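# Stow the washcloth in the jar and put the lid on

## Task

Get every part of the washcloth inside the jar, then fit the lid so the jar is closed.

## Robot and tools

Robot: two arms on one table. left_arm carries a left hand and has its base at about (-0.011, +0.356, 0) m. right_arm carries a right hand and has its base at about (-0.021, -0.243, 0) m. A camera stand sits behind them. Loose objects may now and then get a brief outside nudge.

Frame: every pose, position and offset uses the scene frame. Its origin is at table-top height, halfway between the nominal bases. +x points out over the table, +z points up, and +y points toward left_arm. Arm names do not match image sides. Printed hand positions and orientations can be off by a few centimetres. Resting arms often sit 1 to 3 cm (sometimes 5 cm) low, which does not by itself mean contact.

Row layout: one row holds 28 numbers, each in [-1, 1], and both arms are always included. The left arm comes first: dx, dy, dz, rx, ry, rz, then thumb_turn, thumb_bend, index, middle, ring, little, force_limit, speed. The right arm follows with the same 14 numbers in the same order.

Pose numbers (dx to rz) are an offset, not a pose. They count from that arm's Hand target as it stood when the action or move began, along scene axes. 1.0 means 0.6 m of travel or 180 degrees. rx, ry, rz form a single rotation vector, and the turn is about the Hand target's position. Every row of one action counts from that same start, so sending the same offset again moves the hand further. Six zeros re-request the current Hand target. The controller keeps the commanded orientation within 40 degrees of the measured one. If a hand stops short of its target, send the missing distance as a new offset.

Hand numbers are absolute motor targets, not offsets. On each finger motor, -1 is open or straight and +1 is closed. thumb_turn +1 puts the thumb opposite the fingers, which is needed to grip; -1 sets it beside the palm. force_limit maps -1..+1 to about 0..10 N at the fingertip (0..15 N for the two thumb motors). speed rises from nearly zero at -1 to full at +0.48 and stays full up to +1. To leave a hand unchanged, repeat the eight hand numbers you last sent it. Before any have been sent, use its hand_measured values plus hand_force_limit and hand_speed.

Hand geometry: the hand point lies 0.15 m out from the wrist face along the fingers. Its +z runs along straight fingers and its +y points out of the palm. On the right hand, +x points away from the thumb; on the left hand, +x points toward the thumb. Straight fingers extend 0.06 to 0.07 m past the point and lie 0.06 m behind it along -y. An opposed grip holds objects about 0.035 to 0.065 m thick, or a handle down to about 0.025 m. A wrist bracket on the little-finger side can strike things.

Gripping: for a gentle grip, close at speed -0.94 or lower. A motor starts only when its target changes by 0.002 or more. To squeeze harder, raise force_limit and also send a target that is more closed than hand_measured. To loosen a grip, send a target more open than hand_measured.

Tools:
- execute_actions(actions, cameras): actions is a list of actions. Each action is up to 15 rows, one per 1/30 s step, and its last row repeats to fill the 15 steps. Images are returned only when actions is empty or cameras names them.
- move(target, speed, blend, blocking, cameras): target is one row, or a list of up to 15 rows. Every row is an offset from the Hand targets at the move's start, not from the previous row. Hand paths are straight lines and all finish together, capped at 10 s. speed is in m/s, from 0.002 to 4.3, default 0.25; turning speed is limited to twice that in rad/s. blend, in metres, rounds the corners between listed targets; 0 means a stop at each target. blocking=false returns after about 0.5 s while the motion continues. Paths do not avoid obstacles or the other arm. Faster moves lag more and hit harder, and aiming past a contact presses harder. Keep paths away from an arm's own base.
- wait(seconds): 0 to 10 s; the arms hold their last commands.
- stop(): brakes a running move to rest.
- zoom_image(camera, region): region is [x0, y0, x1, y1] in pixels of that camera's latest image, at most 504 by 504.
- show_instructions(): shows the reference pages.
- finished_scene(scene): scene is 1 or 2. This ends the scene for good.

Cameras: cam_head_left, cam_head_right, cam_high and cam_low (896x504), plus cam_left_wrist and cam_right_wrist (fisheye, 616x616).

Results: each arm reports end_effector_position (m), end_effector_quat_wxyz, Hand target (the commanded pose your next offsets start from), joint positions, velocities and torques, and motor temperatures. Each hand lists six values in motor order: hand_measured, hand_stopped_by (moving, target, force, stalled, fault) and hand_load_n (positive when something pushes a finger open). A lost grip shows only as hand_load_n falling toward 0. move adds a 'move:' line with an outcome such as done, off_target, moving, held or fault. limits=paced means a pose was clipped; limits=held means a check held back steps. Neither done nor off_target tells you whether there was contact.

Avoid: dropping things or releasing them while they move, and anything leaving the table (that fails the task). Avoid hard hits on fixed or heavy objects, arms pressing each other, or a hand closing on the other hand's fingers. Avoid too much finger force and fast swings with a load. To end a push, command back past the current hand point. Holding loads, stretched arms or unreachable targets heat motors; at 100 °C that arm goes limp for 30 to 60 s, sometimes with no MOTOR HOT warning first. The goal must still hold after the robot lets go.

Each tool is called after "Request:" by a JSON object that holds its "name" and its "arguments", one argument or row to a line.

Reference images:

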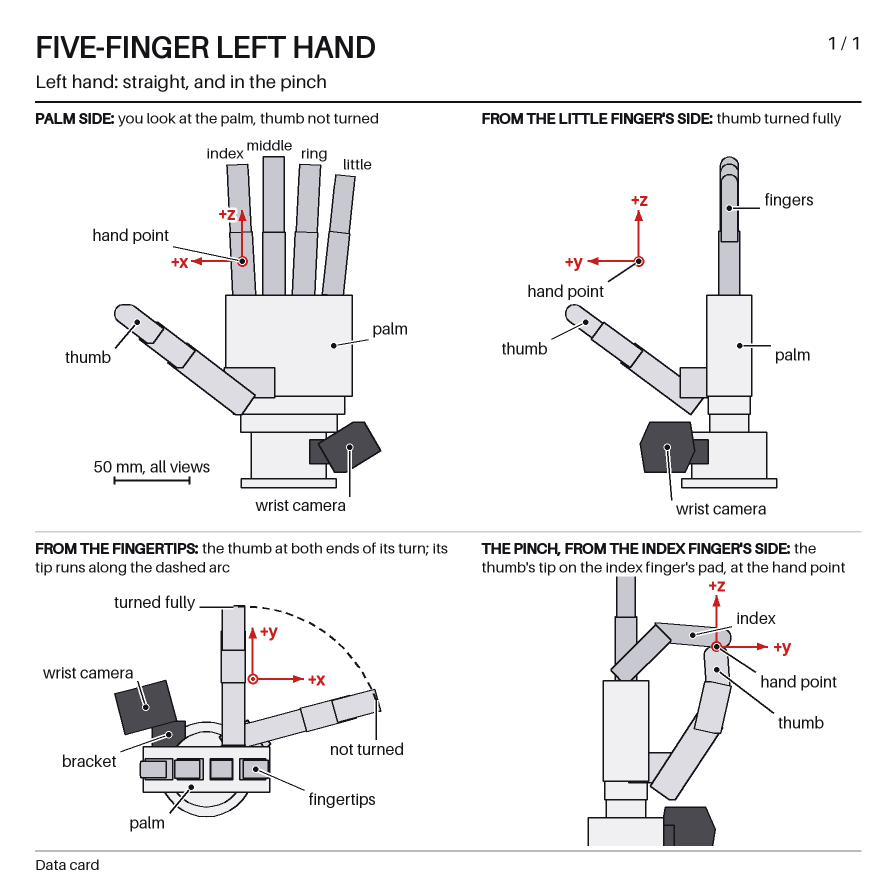

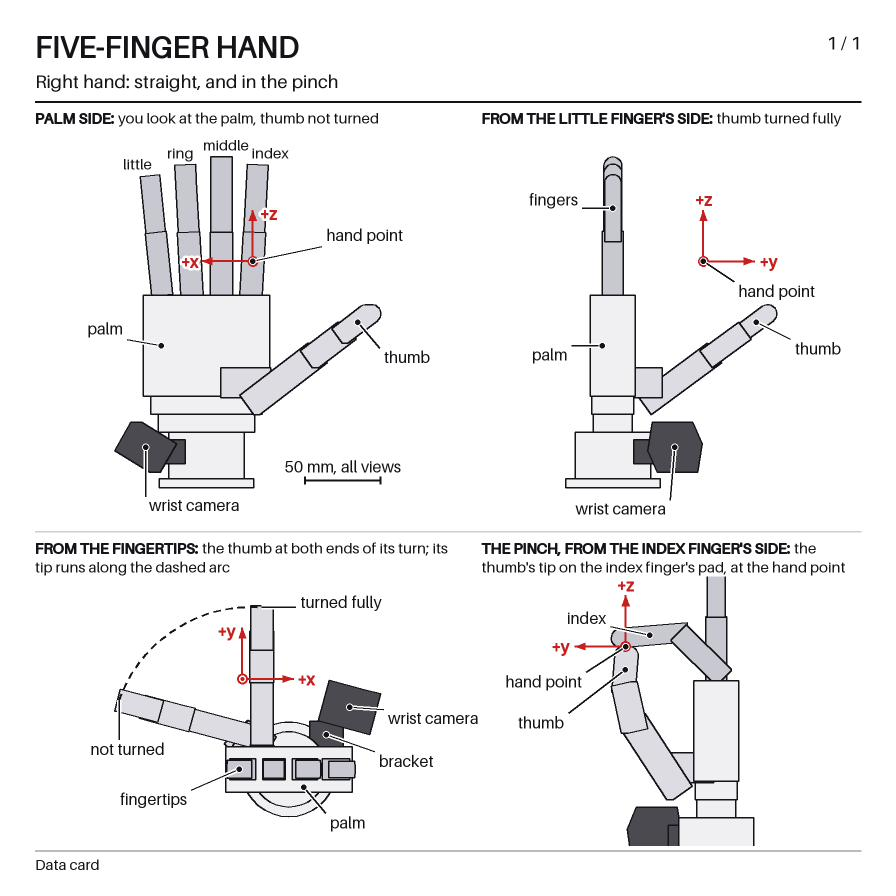

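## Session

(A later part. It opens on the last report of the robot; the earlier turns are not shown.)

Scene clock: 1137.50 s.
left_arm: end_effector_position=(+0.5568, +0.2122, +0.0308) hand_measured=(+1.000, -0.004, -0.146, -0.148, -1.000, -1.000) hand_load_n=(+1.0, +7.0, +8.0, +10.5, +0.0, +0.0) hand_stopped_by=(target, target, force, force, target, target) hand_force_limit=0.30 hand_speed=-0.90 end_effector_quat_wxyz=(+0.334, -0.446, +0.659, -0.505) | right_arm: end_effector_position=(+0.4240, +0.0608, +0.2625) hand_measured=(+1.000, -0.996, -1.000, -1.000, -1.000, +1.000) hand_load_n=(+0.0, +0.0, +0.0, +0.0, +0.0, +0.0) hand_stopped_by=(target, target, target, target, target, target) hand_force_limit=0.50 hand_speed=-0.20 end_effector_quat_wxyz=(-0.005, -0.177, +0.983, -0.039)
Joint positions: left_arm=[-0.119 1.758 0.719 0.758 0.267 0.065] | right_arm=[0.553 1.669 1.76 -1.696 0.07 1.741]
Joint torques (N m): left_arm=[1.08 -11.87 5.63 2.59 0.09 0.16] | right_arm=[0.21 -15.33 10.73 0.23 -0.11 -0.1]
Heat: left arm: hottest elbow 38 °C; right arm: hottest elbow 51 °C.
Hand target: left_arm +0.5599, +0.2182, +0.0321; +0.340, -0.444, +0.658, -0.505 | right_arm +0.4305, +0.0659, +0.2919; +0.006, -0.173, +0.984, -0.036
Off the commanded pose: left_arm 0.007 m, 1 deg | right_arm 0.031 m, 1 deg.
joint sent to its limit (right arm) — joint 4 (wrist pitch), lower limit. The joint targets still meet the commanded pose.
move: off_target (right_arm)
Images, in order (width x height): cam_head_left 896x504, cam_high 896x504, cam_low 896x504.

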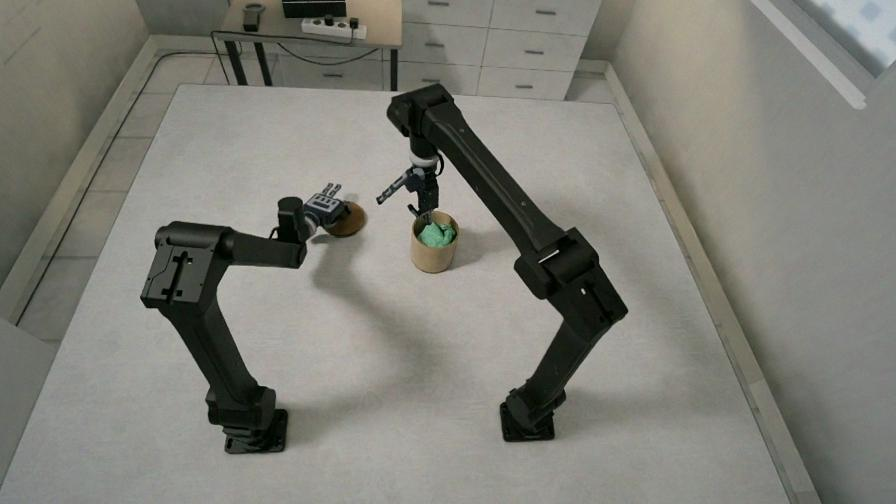

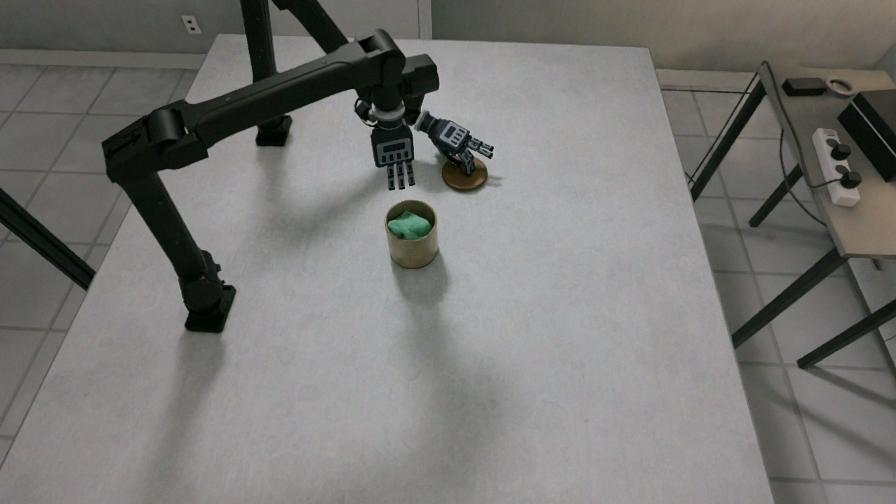

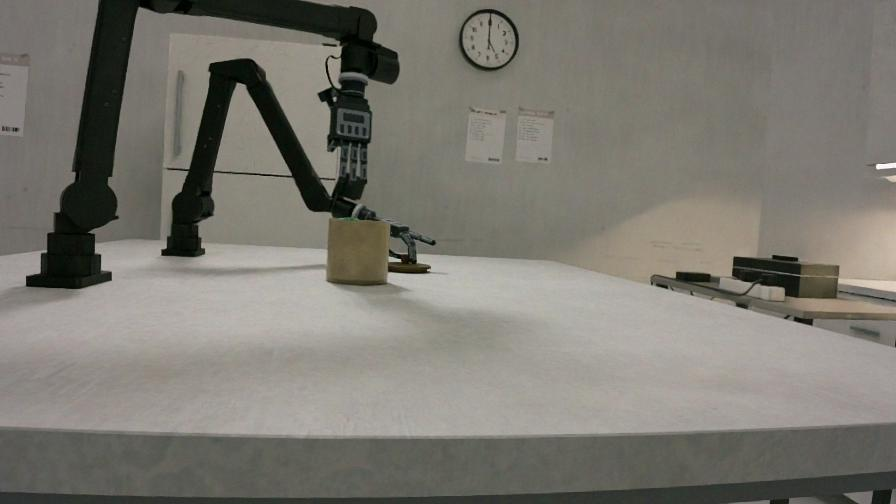

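Request:
{"name": "move", "arguments": {
  "target": [
    [0,0,0,0,0,0,1,0.0,0.2,0.2,-1,-1,0.3,-0.9,0.0,-0.026,-0.02,0,0,0,1,-1,-1,-1,-1,1,0.5,-0.2],
    [0,0,0,0,0,0,1,0.0,0.2,0.2,-1,-1,0.3,-0.9,0.0,-0.026,-0.325,0,0,0,1,-1,-1,-1,-1,1,0.5,-0.2]
  ],
  "speed": 0.12,
  "cameras": []
}}

Request:
{"name": "move", "arguments": {
  "target": [0,0,0,0,0,0,1,0.0,0.2,0.2,-1,-1,0.3,-0.9,0.0,0,0.31,0,0,0,1,-1,-1,-1,-1,1,0.5,-0.2],
  "speed": 0.12,
  "cameras": ["cam_head_left","cam_high","cam_low"]
}}

Request:
{"name": "zoom_image", "arguments": {
  "camera": "cam_high",
  "region": [330, 70, 520, 280]
}}

Request:
{"name": "zoom_image", "arguments": {
  "camera": "cam_low",
  "region": [260, 120, 470, 300]
}}

Request:
{"name": "zoom_image", "arguments": {
  "camera": "cam_head_left",
  "region": [340, 130, 560, 300]
}}

Scene clock: 1162.53 s.
left_arm: end_effector_position=(+0.5568, +0.2122, +0.0308) hand_measured=(+1.000, -0.004, -0.146, -0.148, -1.000, -1.000) hand_load_n=(+0.5, +7.0, +8.0, +10.5, +0.0, +0.0) hand_stopped_by=(target, target, force, force, target, target) hand_force_limit=0.30 hand_speed=-0.90 end_effector_quat_wxyz=(+0.334, -0.446, +0.659, -0.505) | right_arm: end_effector_position=(+0.4310, +0.0542, +0.1254) hand_measured=(+1.000, -0.996, -1.000, -1.000, -1.000, +1.000) hand_load_n=(+0.0, +0.0, +0.0, +0.0, +0.0, +0.0) hand_stopped_by=(target, target, target, target, target, target) hand_force_limit=0.50 hand_speed=-0.20 end_effector_quat_wxyz=(+0.025, -0.168, +0.985, -0.028)
Joint positions: left_arm=[-0.119 1.758 0.719 0.758 0.267 0.065] | right_arm=[0.537 1.664 1.384 -1.262 0.07 1.741]
Joint torques (N m): left_arm=[1.2 -11.93 5.67 2.41 0.11 0.08] | right_arm=[-0.62 -9.99 5.35 1.44 0.01 -0.3]
Heat: left arm: hottest elbow 38 °C; right arm: hottest elbow 50 °C.
Hand target: left_arm +0.5599, +0.2182, +0.0321; +0.340, -0.444, +0.658, -0.505 | right_arm +0.4305, +0.0503, +0.0970; +0.006, -0.173, +0.984, -0.036
Off the commanded pose: left_arm 0.007 m, 1 deg | right_arm 0.029 m, 2 deg.
move: off_target (right_arm)
No camera images: "cameras" was empty.

Scene clock: 1164.67 s.
left_arm: end_effector_position=(+0.5568, +0.2122, +0.0308) hand_measured=(+1.000, -0.004, -0.146, -0.148, -1.000, -1.000) hand_load_n=(+0.5, +7.0, +8.0, +10.5, +0.0, -0.5) hand_stopped_by=(target, target, force, force, target, target) hand_force_limit=0.30 hand_speed=-0.90 end_effector_quat_wxyz=(+0.334, -0.446, +0.659, -0.505) | right_arm: end_effector_position=(+0.4223, +0.0483, +0.2556) hand_measured=(+1.000, -0.996, -1.000, -1.000, -1.000, +1.000) hand_load_n=(+0.0, +0.0, +0.0, +0.0, +0.0, +0.0) hand_stopped_by=(target, target, target, target, target, target) hand_force_limit=0.50 hand_speed=-0.20 end_effector_quat_wxyz=(-0.013, -0.169, +0.985, -0.043)
Joint positions: left_arm=[-0.119 1.758 0.719 0.758 0.267 0.065] | right_arm=[0.536 1.659 1.731 -1.696 0.073 1.741]
Joint torques (N m): left_arm=[1.49 -12.57 5.63 2.17 0.14 0.13] | right_arm=[-0.62 -14.74 10.74 0.25 -0.08 -0.31]
Heat: left arm: hottest elbow 38 °C; right arm: hottest elbow 50 °C.
Hand target: left_arm +0.5599, +0.2182, +0.0321; +0.340, -0.444, +0.658, -0.505 | right_arm +0.4305, +0.0502, +0.2830; +0.007, -0.173, +0.984, -0.036
Off the commanded pose: left_arm 0.007 m, 1 deg | right_arm 0.029 m, 2 deg.
joint sent to its limit (right arm) — joint 4 (wrist pitch), lower limit. The joint targets still meet the commanded pose.
move: off_target (right_arm)
Images, in order (width x height): cam_head_left 896x504, cam_high 896x504, cam_low 896x504.

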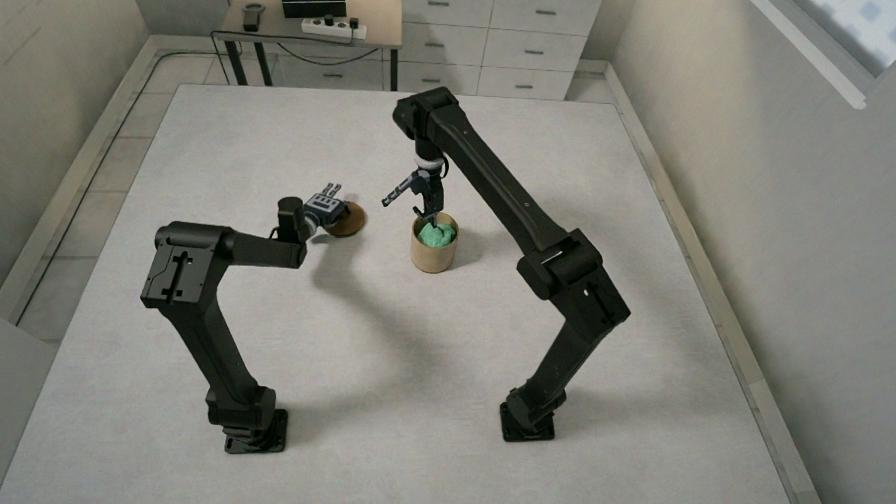

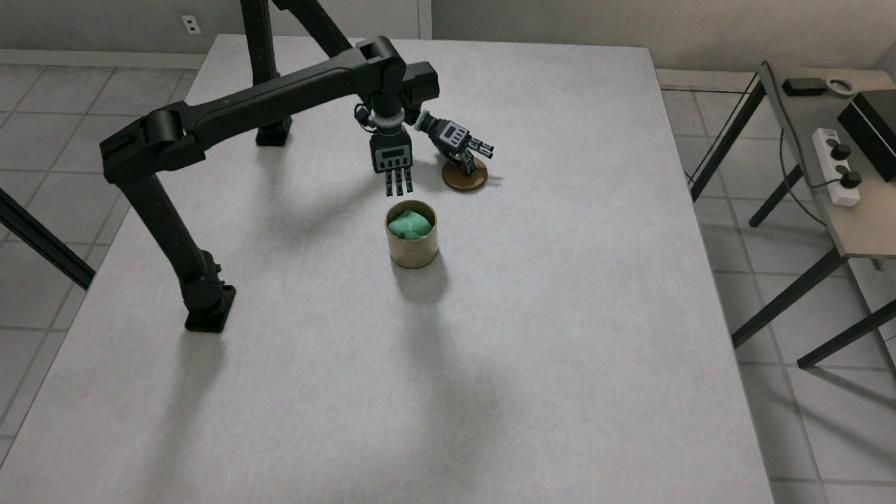

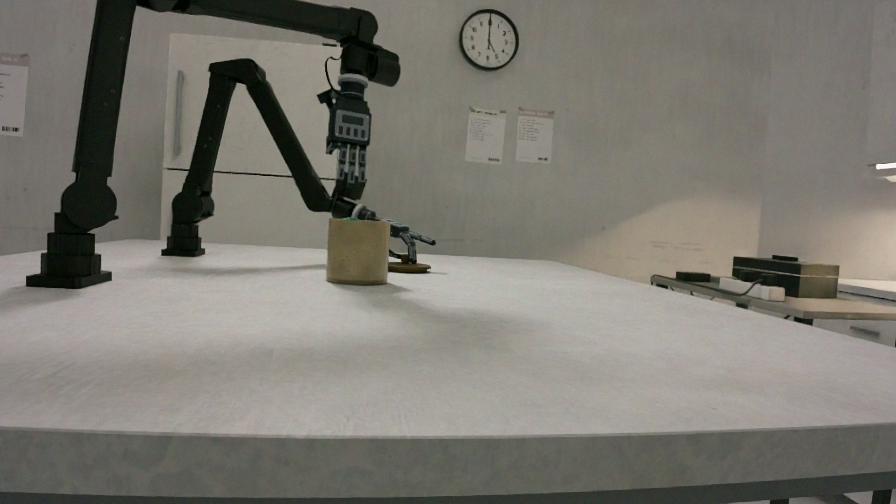

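Scaled by 2.400 from the camera's 896x504 image, which has a finer 1280x720 frame.

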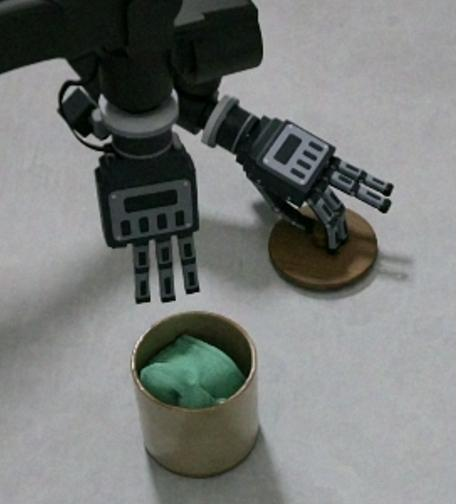

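Scaled by 2.400 from the camera's 896x504 image, which has a finer 1280x720 frame.

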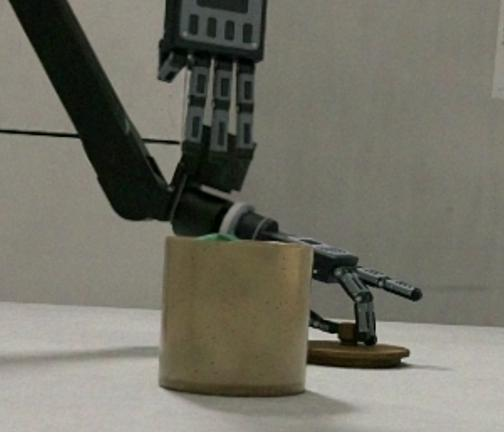

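Scaled by 2.291 from the camera's 896x504 image, which has a finer 1280x720 frame.

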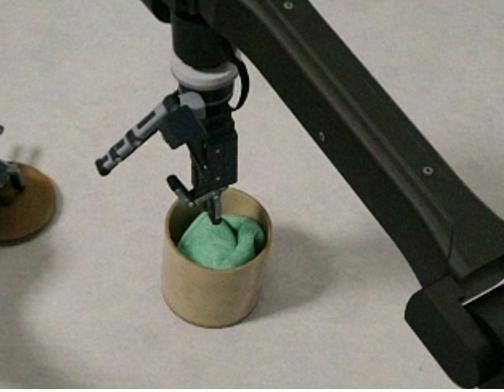

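Request:
{"name": "move", "arguments": {
  "target": [
    [0,0,0,0,0,0,1,0.0,0.2,0.2,-1,-1,0.3,-0.9,0,0,0.1,0,0,0,1,-1,-1,-1,-1,1,0.5,-0.2],
    [0,0,0.333,-0.0073,-0.018,0,1,0.0,0.2,0.2,-1,-1,0.3,-0.9,-0.168,-0.417,0.03,0.02,-0.222,0,1,-1,-1,-1,-1,1,0.5,-0.2]
  ],
  "speed": [0.15,0.2],
  "blend": [0.03,0],
  "cameras": ["cam_head_left","cam_head_right","cam_high","cam_low"]
}}

Request:
{"name": "zoom_image", "arguments": {
  "camera": "cam_high",
  "region": [330, 70, 520, 280]
}}

Request:
{"name": "zoom_image", "arguments": {
  "camera": "cam_low",
  "region": [260, 120, 470, 300]
}}

Request:
{"name": "zoom_image", "arguments": {
  "camera": "cam_head_right",
  "region": [300, 130, 520, 300]
}}

Scene clock: 1221.53 s.
left_arm: end_effector_position=(+0.5373, +0.2150, +0.1859) hand_measured=(+1.000, -0.006, -0.146, -0.148, -1.000, -1.000) hand_load_n=(+1.0, +11.5, +6.5, +8.5, +0.0, +0.0) hand_stopped_by=(target, target, force, force, target, target) hand_force_limit=0.30 hand_speed=-0.90 end_effector_quat_wxyz=(+0.329, -0.447, +0.662, -0.504) | right_arm: end_effector_position=(+0.3291, -0.1974, +0.3003) hand_measured=(+1.000, -0.996, -1.000, -1.000, -1.000, +1.000) hand_load_n=(+0.0, +0.0, +0.5, +0.0, +0.0, +0.0) hand_stopped_by=(target, target, target, target, target, target) hand_force_limit=0.50 hand_speed=-0.20 end_effector_quat_wxyz=(+0.340, -0.146, +0.927, -0.057)
Joint positions: left_arm=[-0.115 1.356 0.814 0.253 0.275 0.065] | right_arm=[-0.059 0.753 0.909 -1.024 -0.05 1.189]
Joint torques (N m): left_arm=[1.2 -10.64 13.08 1.96 0.2 -0.11] | right_arm=[-0.85 -2.37 7.32 2.71 -0.19 -0.3]
Heat: left arm: hottest elbow 38 °C; right arm: hottest elbow 48 °C.
Hand target: left_arm +0.5599, +0.2182, +0.2322; +0.353, -0.433, +0.642, -0.525 | right_arm +0.3297, -0.2000, +0.3010; +0.348, -0.150, +0.923, -0.062
Off the commanded pose: left_arm 0.051 m, 4 deg | right_arm 0.003 m, 1 deg.
move: off_target (left_arm)
Images, in order (width x height): cam_head_left 896x504, cam_head_right 896x504, cam_high 896x504, cam_low 896x504.

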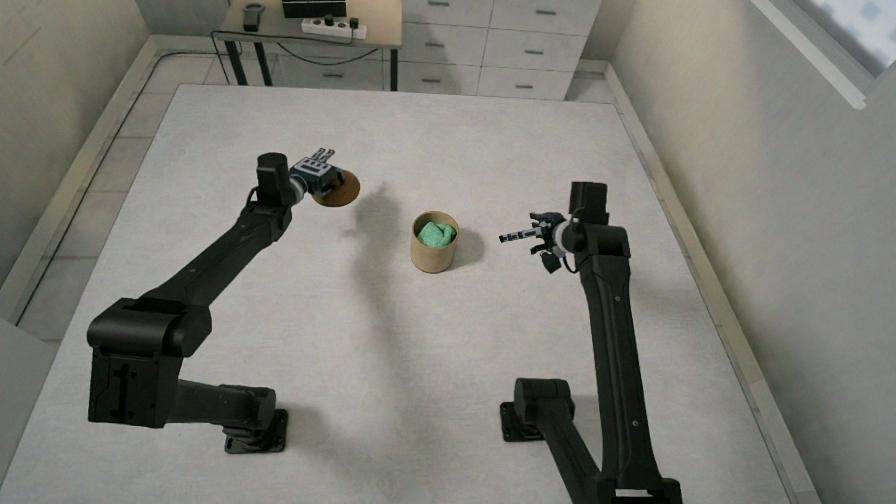

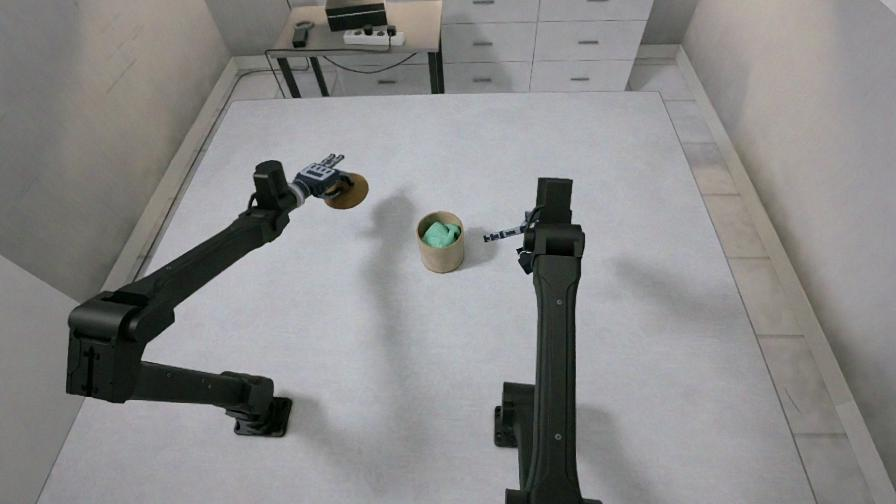

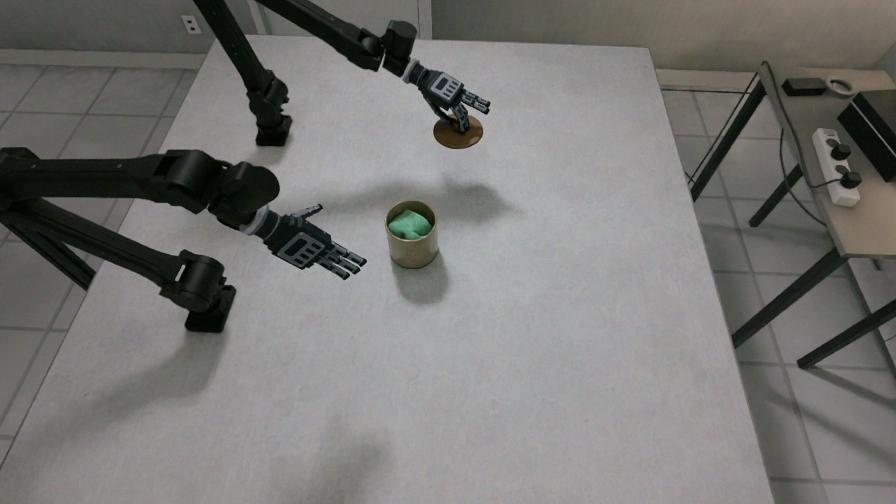

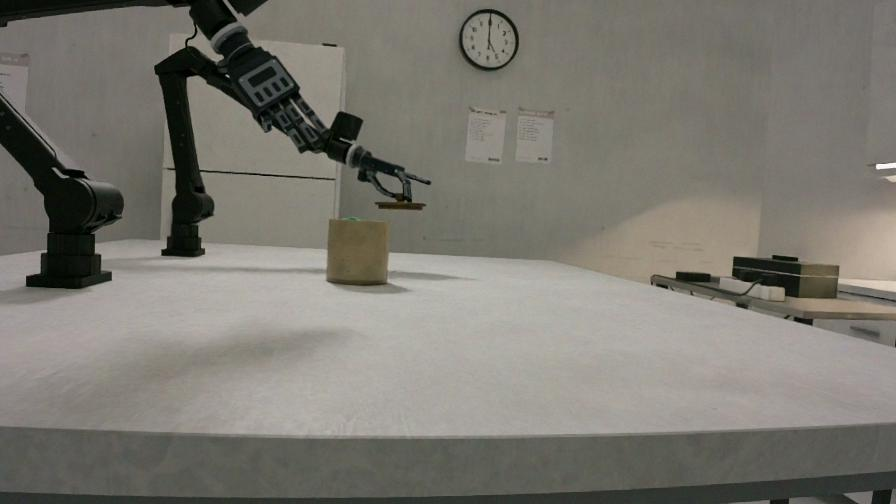

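Scaled by 2.400 from the camera's 896x504 image, which has a finer 1280x720 frame.

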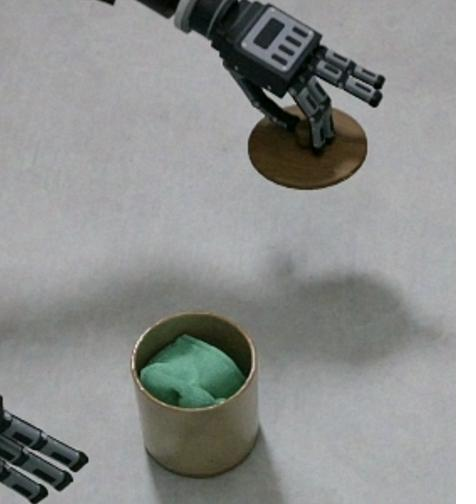

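Scaled by 2.400 from the camera's 896x504 image, which has a finer 1280x720 frame.

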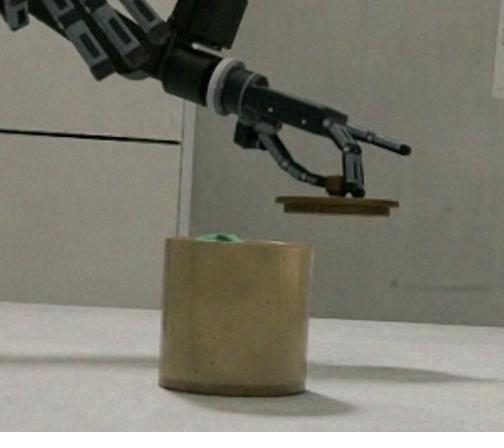

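Scaled by 2.291 from the camera's 896x504 image, which has a finer 1280x720 frame.

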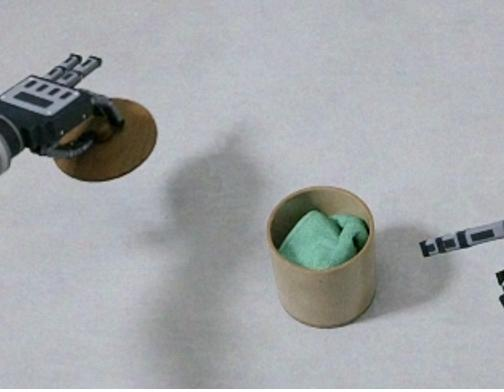

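Request:
{"name": "zoom_image", "arguments": {
  "camera": "cam_high",
  "region": [370, 180, 470, 280]
}}

Request:
{"name": "zoom_image", "arguments": {
  "camera": "cam_low",
  "region": [310, 180, 430, 300]
}}

Request:
{"name": "zoom_image", "arguments": {
  "camera": "cam_high",
  "region": [420, 90, 520, 190]
}}

Scaled by 5.040 from the camera's 896x504 image, which has a finer 1280x720 frame.

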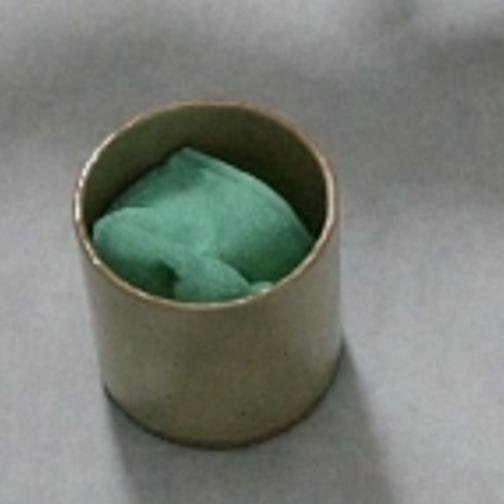

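Scaled by 4.200 from the camera's 896x504 image, which has a finer 1280x720 frame.

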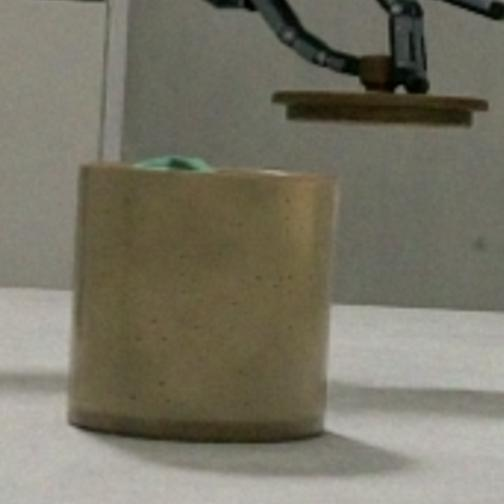

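Scaled by 5.040 from the camera's 896x504 image, which has a finer 1280x720 frame.

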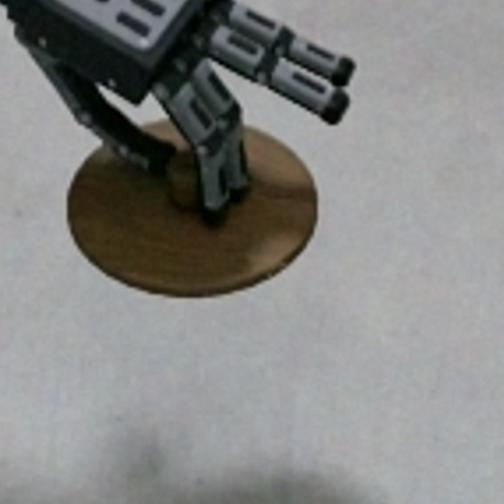

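Request:
{"name": "move", "arguments": {
  "target": [-0.21,-0.469,0.017,0,0,0,1,0.0,0.2,0.2,-1,-1,0.3,-0.9,0,-0.1,0,0,0,0,1,-1,-1,-1,-1,1,0.5,-0.2],
  "speed": 0.15,
  "cameras": ["cam_head_left","cam_head_right","cam_high","cam_low"]
}}

Request:
{"name": "zoom_image", "arguments": {
  "camera": "cam_high",
  "region": [360, 150, 480, 270]
}}

Request:
{"name": "zoom_image", "arguments": {
  "camera": "cam_low",
  "region": [300, 170, 420, 290]
}}

Request:
{"name": "zoom_image", "arguments": {
  "camera": "cam_head_right",
  "region": [370, 170, 500, 300]
}}

Request:
{"name": "zoom_image", "arguments": {
  "camera": "cam_head_left",
  "region": [370, 170, 500, 300]
}}

Scene clock: 1279.63 s.
left_arm: end_effector_position=(+0.4202, -0.0437, +0.2007) hand_measured=(+1.000, -0.006, -0.146, -0.148, -1.000, -1.000) hand_load_n=(+1.0, +12.0, +6.5, +8.5, +0.0, +0.0) hand_stopped_by=(target, target, force, force, target, target) hand_force_limit=0.30 hand_speed=-0.90 end_effector_quat_wxyz=(+0.352, -0.433, +0.665, -0.496) | right_arm: end_effector_position=(+0.3242, -0.2552, +0.2961) hand_measured=(+1.000, -0.996, -1.000, -1.000, -1.000, +1.000) hand_load_n=(+0.0, +0.0, +0.0, +0.0, +0.0, +0.0) hand_stopped_by=(target, target, target, target, target, target) hand_force_limit=0.50 hand_speed=-0.20 end_effector_quat_wxyz=(+0.342, -0.145, +0.927, -0.056)
Joint positions: left_arm=[-0.836 1.371 0.871 0.207 -0.441 -0.088] | right_arm=[-0.323 0.778 0.909 -1.024 -0.222 0.987]
Joint torques (N m): left_arm=[0.32 -9.88 13.7 2.14 -0.31 -0.2] | right_arm=[-0.85 -0.91 8.9 2.51 -0.31 -0.29]
Motor temperatures (°C): left_arm=[29 34 51 29 29 24] | right_arm=[27 33 47 28 27 24]
Heat: left arm: hottest elbow 51 °C; right arm: hottest elbow 47 °C.
Hand target: left_arm +0.4340, -0.0632, +0.2422; +0.353, -0.433, +0.642, -0.524 | right_arm +0.3297, -0.2600, +0.3010; +0.348, -0.150, +0.923, -0.062
Off the commanded pose: left_arm 0.048 m, 4 deg | right_arm 0.009 m, 1 deg.
move: off_target (left_arm)
Images, in order (width x height): cam_head_left 896x504, cam_head_right 896x504, cam_high 896x504, cam_low 896x504.

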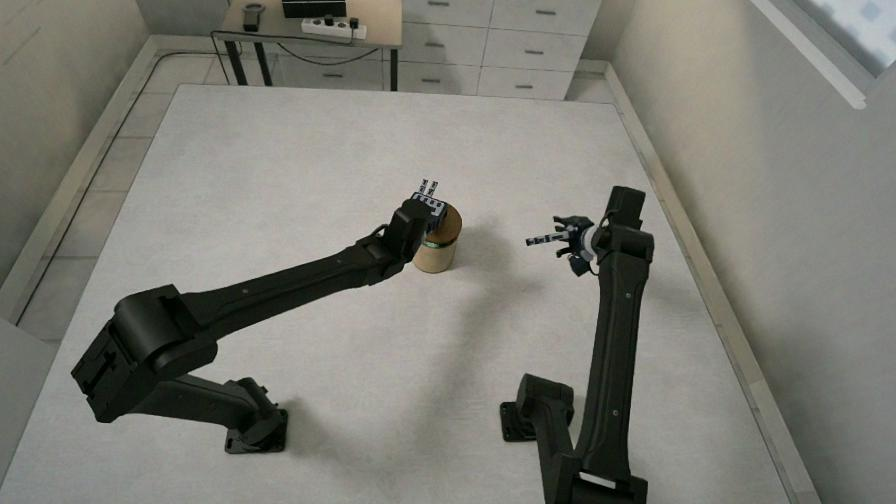

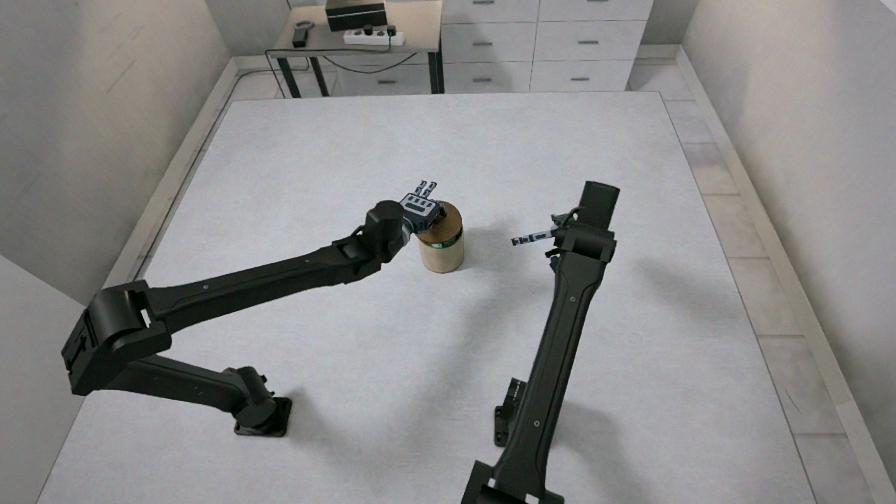

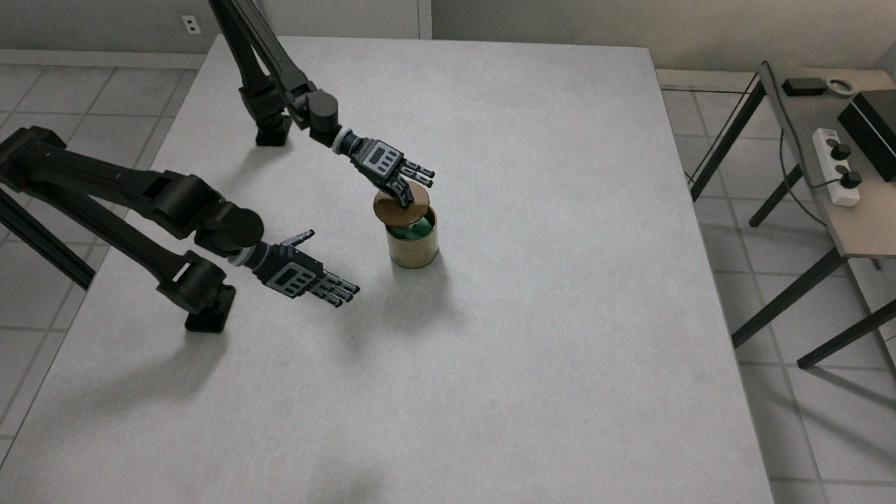

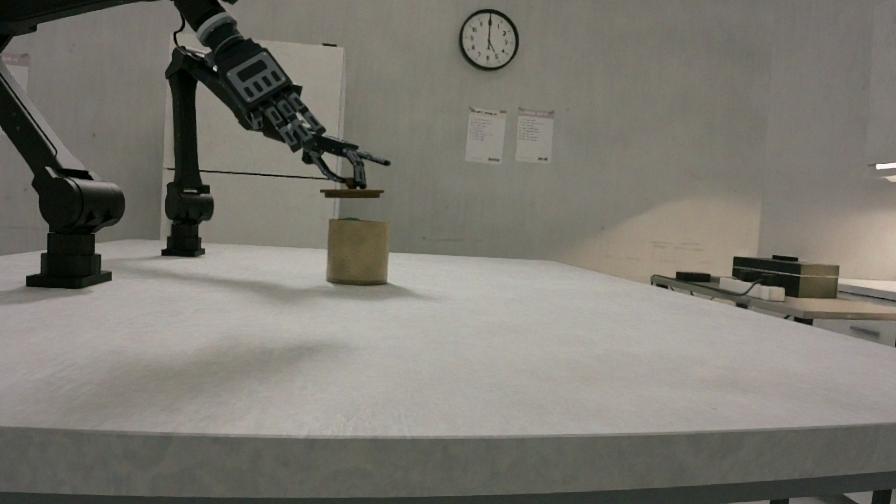

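Scaled by 4.200 from the camera's 896x504 image, which has a finer 1280x720 frame.

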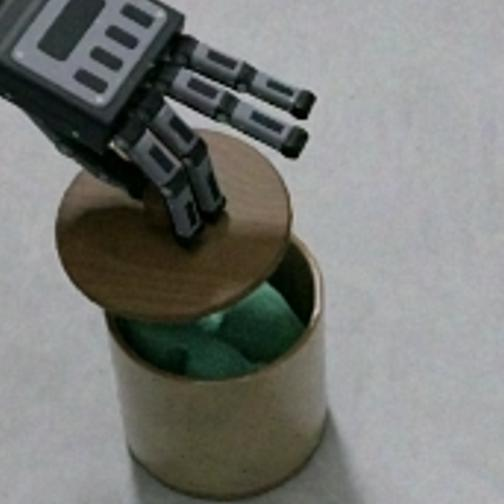

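Scaled by 4.200 from the camera's 896x504 image, which has a finer 1280x720 frame.

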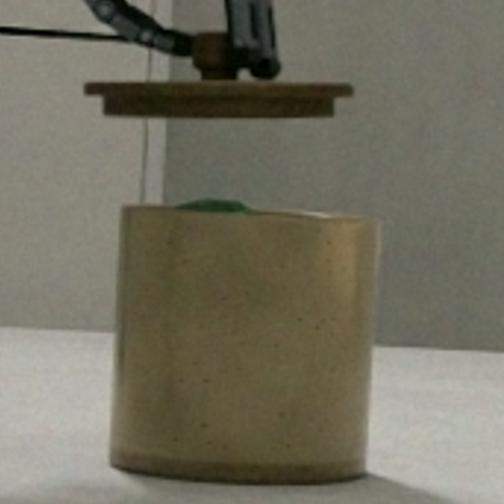

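Scaled by 3.877 from the camera's 896x504 image, which has a finer 1280x720 frame.

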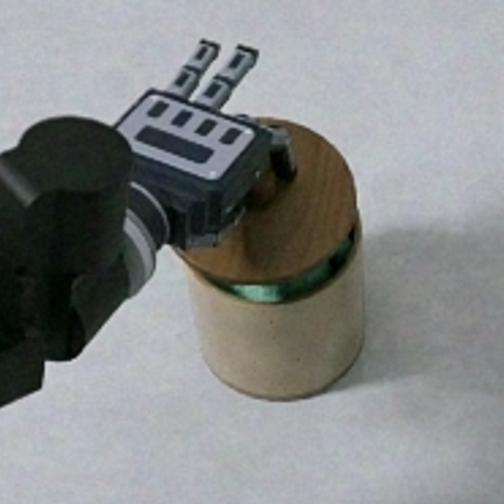

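Scaled by 3.877 from the camera's 896x504 image, which has a finer 1280x720 frame.

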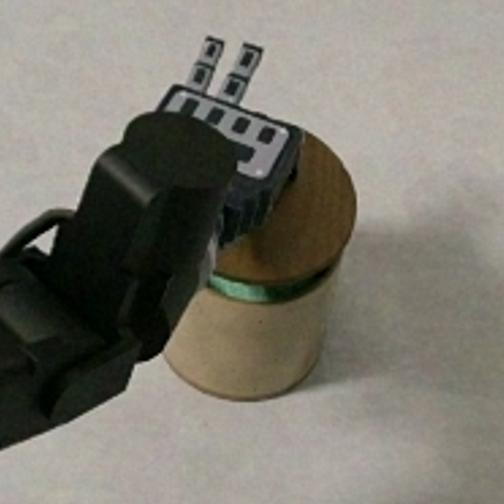

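Request:
{"name": "move", "arguments": {
  "target": [0.012,0.007,-0.094,0,0,0,1,0.0,0.2,0.2,-1,-1,0.3,-0.9,0,0,0,0,0,0,1,-1,-1,-1,-1,1,0.5,-0.2],
  "speed": 0.08,
  "cameras": ["cam_head_left","cam_head_right","cam_high","cam_low"]
}}

Request:
{"name": "zoom_image", "arguments": {
  "camera": "cam_high",
  "region": [360, 150, 480, 270]
}}

Request:
{"name": "zoom_image", "arguments": {
  "camera": "cam_low",
  "region": [300, 170, 420, 290]
}}

Request:
{"name": "zoom_image", "arguments": {
  "camera": "cam_head_right",
  "region": [370, 170, 500, 300]
}}

Request:
{"name": "zoom_image", "arguments": {
  "camera": "cam_low",
  "region": [325, 180, 395, 230]
}}

Scene clock: 1320.80 s.
left_arm: end_effector_position=(+0.4312, -0.0577, +0.1679) hand_measured=(+1.000, -0.006, -0.146, -0.148, -1.000, -1.000) hand_load_n=(+1.0, +12.0, +6.5, +8.5, +0.0, +0.0) hand_stopped_by=(target, target, force, force, target, target) hand_force_limit=0.30 hand_speed=-0.90 end_effector_quat_wxyz=(+0.349, -0.430, +0.662, -0.505) | right_arm: end_effector_position=(+0.3242, -0.2552, +0.2960) hand_measured=(+1.000, -0.996, -1.000, -1.000, -1.000, +1.000) hand_load_n=(+0.0, +0.0, +0.0, +0.0, +0.0, +0.0) hand_stopped_by=(target, target, target, target, target, target) hand_force_limit=0.50 hand_speed=-0.20 end_effector_quat_wxyz=(+0.342, -0.146, +0.927, -0.056)
Joint positions: left_arm=[-0.834 1.468 0.856 0.338 -0.428 -0.088] | right_arm=[-0.323 0.778 0.909 -1.024 -0.222 0.987]
Joint torques (N m): left_arm=[1.03 -10.81 8.42 3.32 -0.06 -0.13] | right_arm=[-0.79 -0.97 8.88 2.5 -0.32 -0.29]
Heat: left arm: hottest elbow 51 °C; right arm: hottest elbow 48 °C.
Hand target: left_arm +0.4412, -0.0589, +0.1858; +0.353, -0.434, +0.642, -0.524 | right_arm +0.3297, -0.2600, +0.3010; +0.348, -0.150, +0.923, -0.062
Off the commanded pose: left_arm 0.020 m, 3 deg | right_arm 0.009 m, 1 deg.
move: off_target (left_arm)
Images, in order (width x height): cam_head_left 896x504, cam_head_right 896x504, cam_high 896x504, cam_low 896x504.

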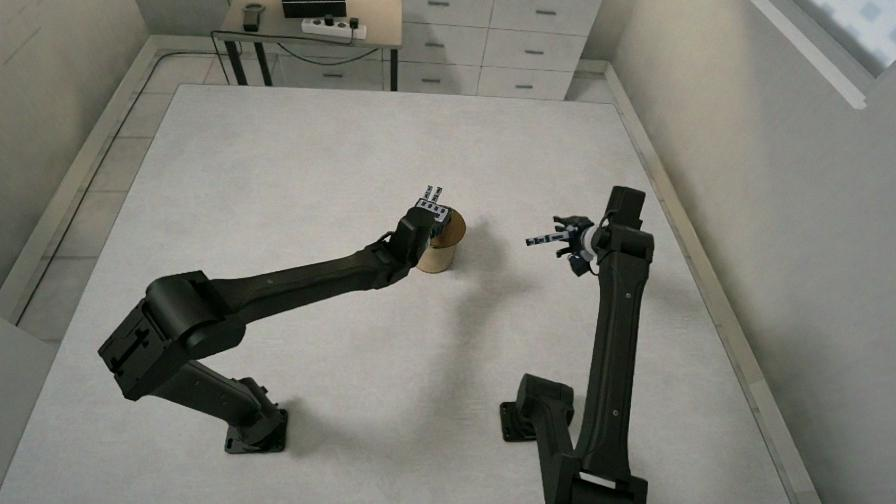

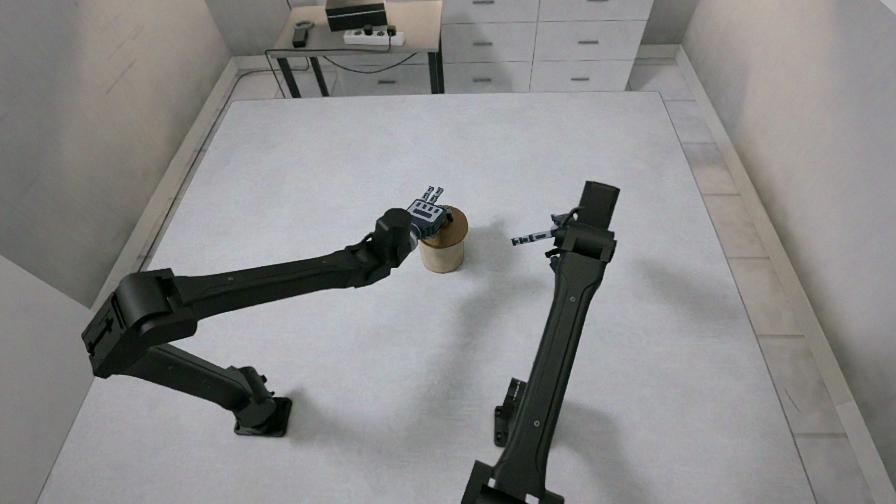

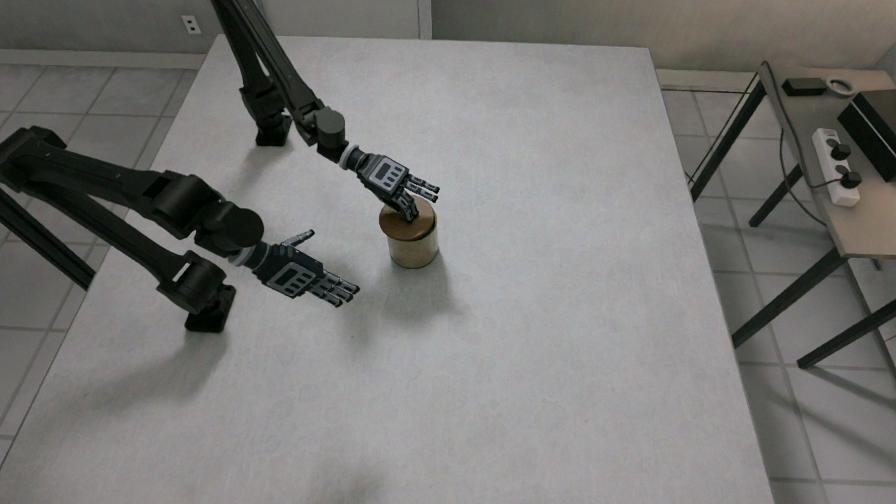

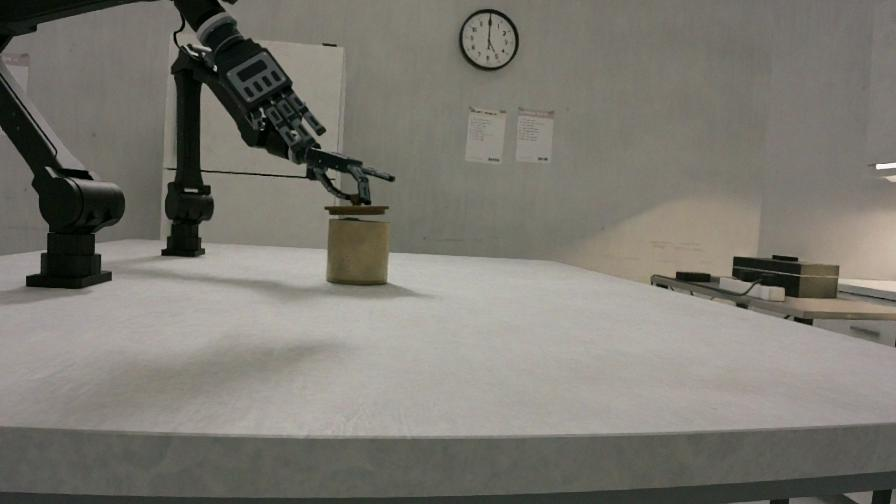

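Scaled by 4.200 from the camera's 896x504 image, which has a finer 1280x720 frame.

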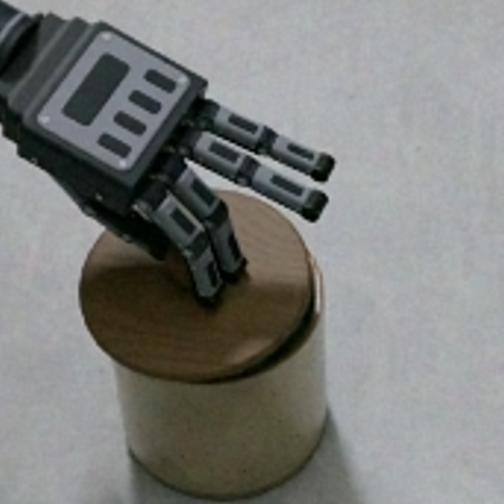

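Scaled by 4.200 from the camera's 896x504 image, which has a finer 1280x720 frame.

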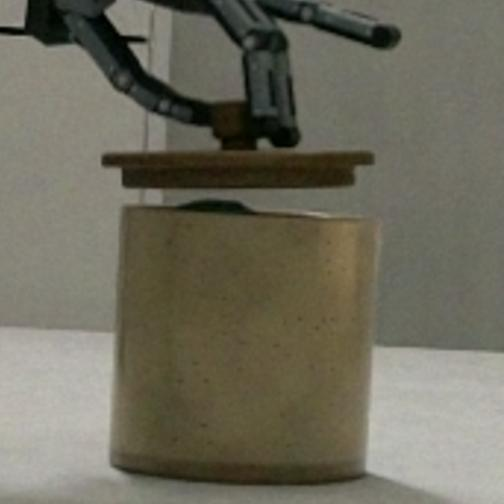

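Scaled by 3.877 from the camera's 896x504 image, which has a finer 1280x720 frame.

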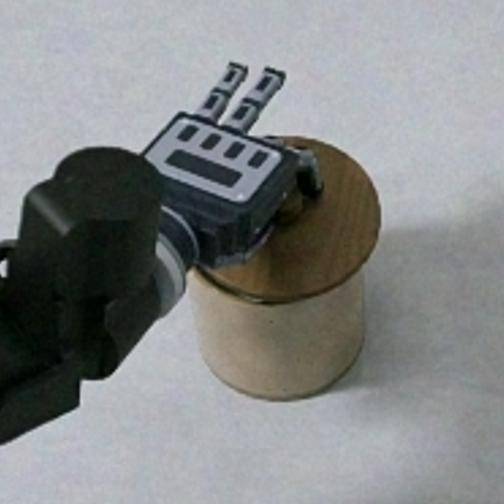

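Scaled by 7.200 from the camera's 896x504 image, which has a finer 1280x720 frame.

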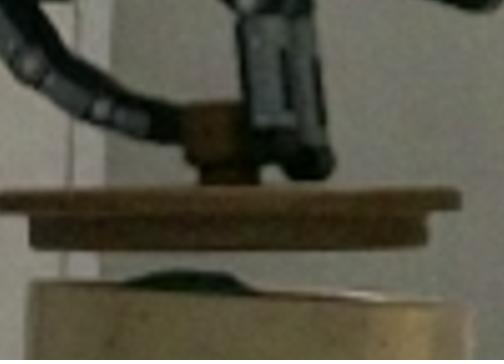

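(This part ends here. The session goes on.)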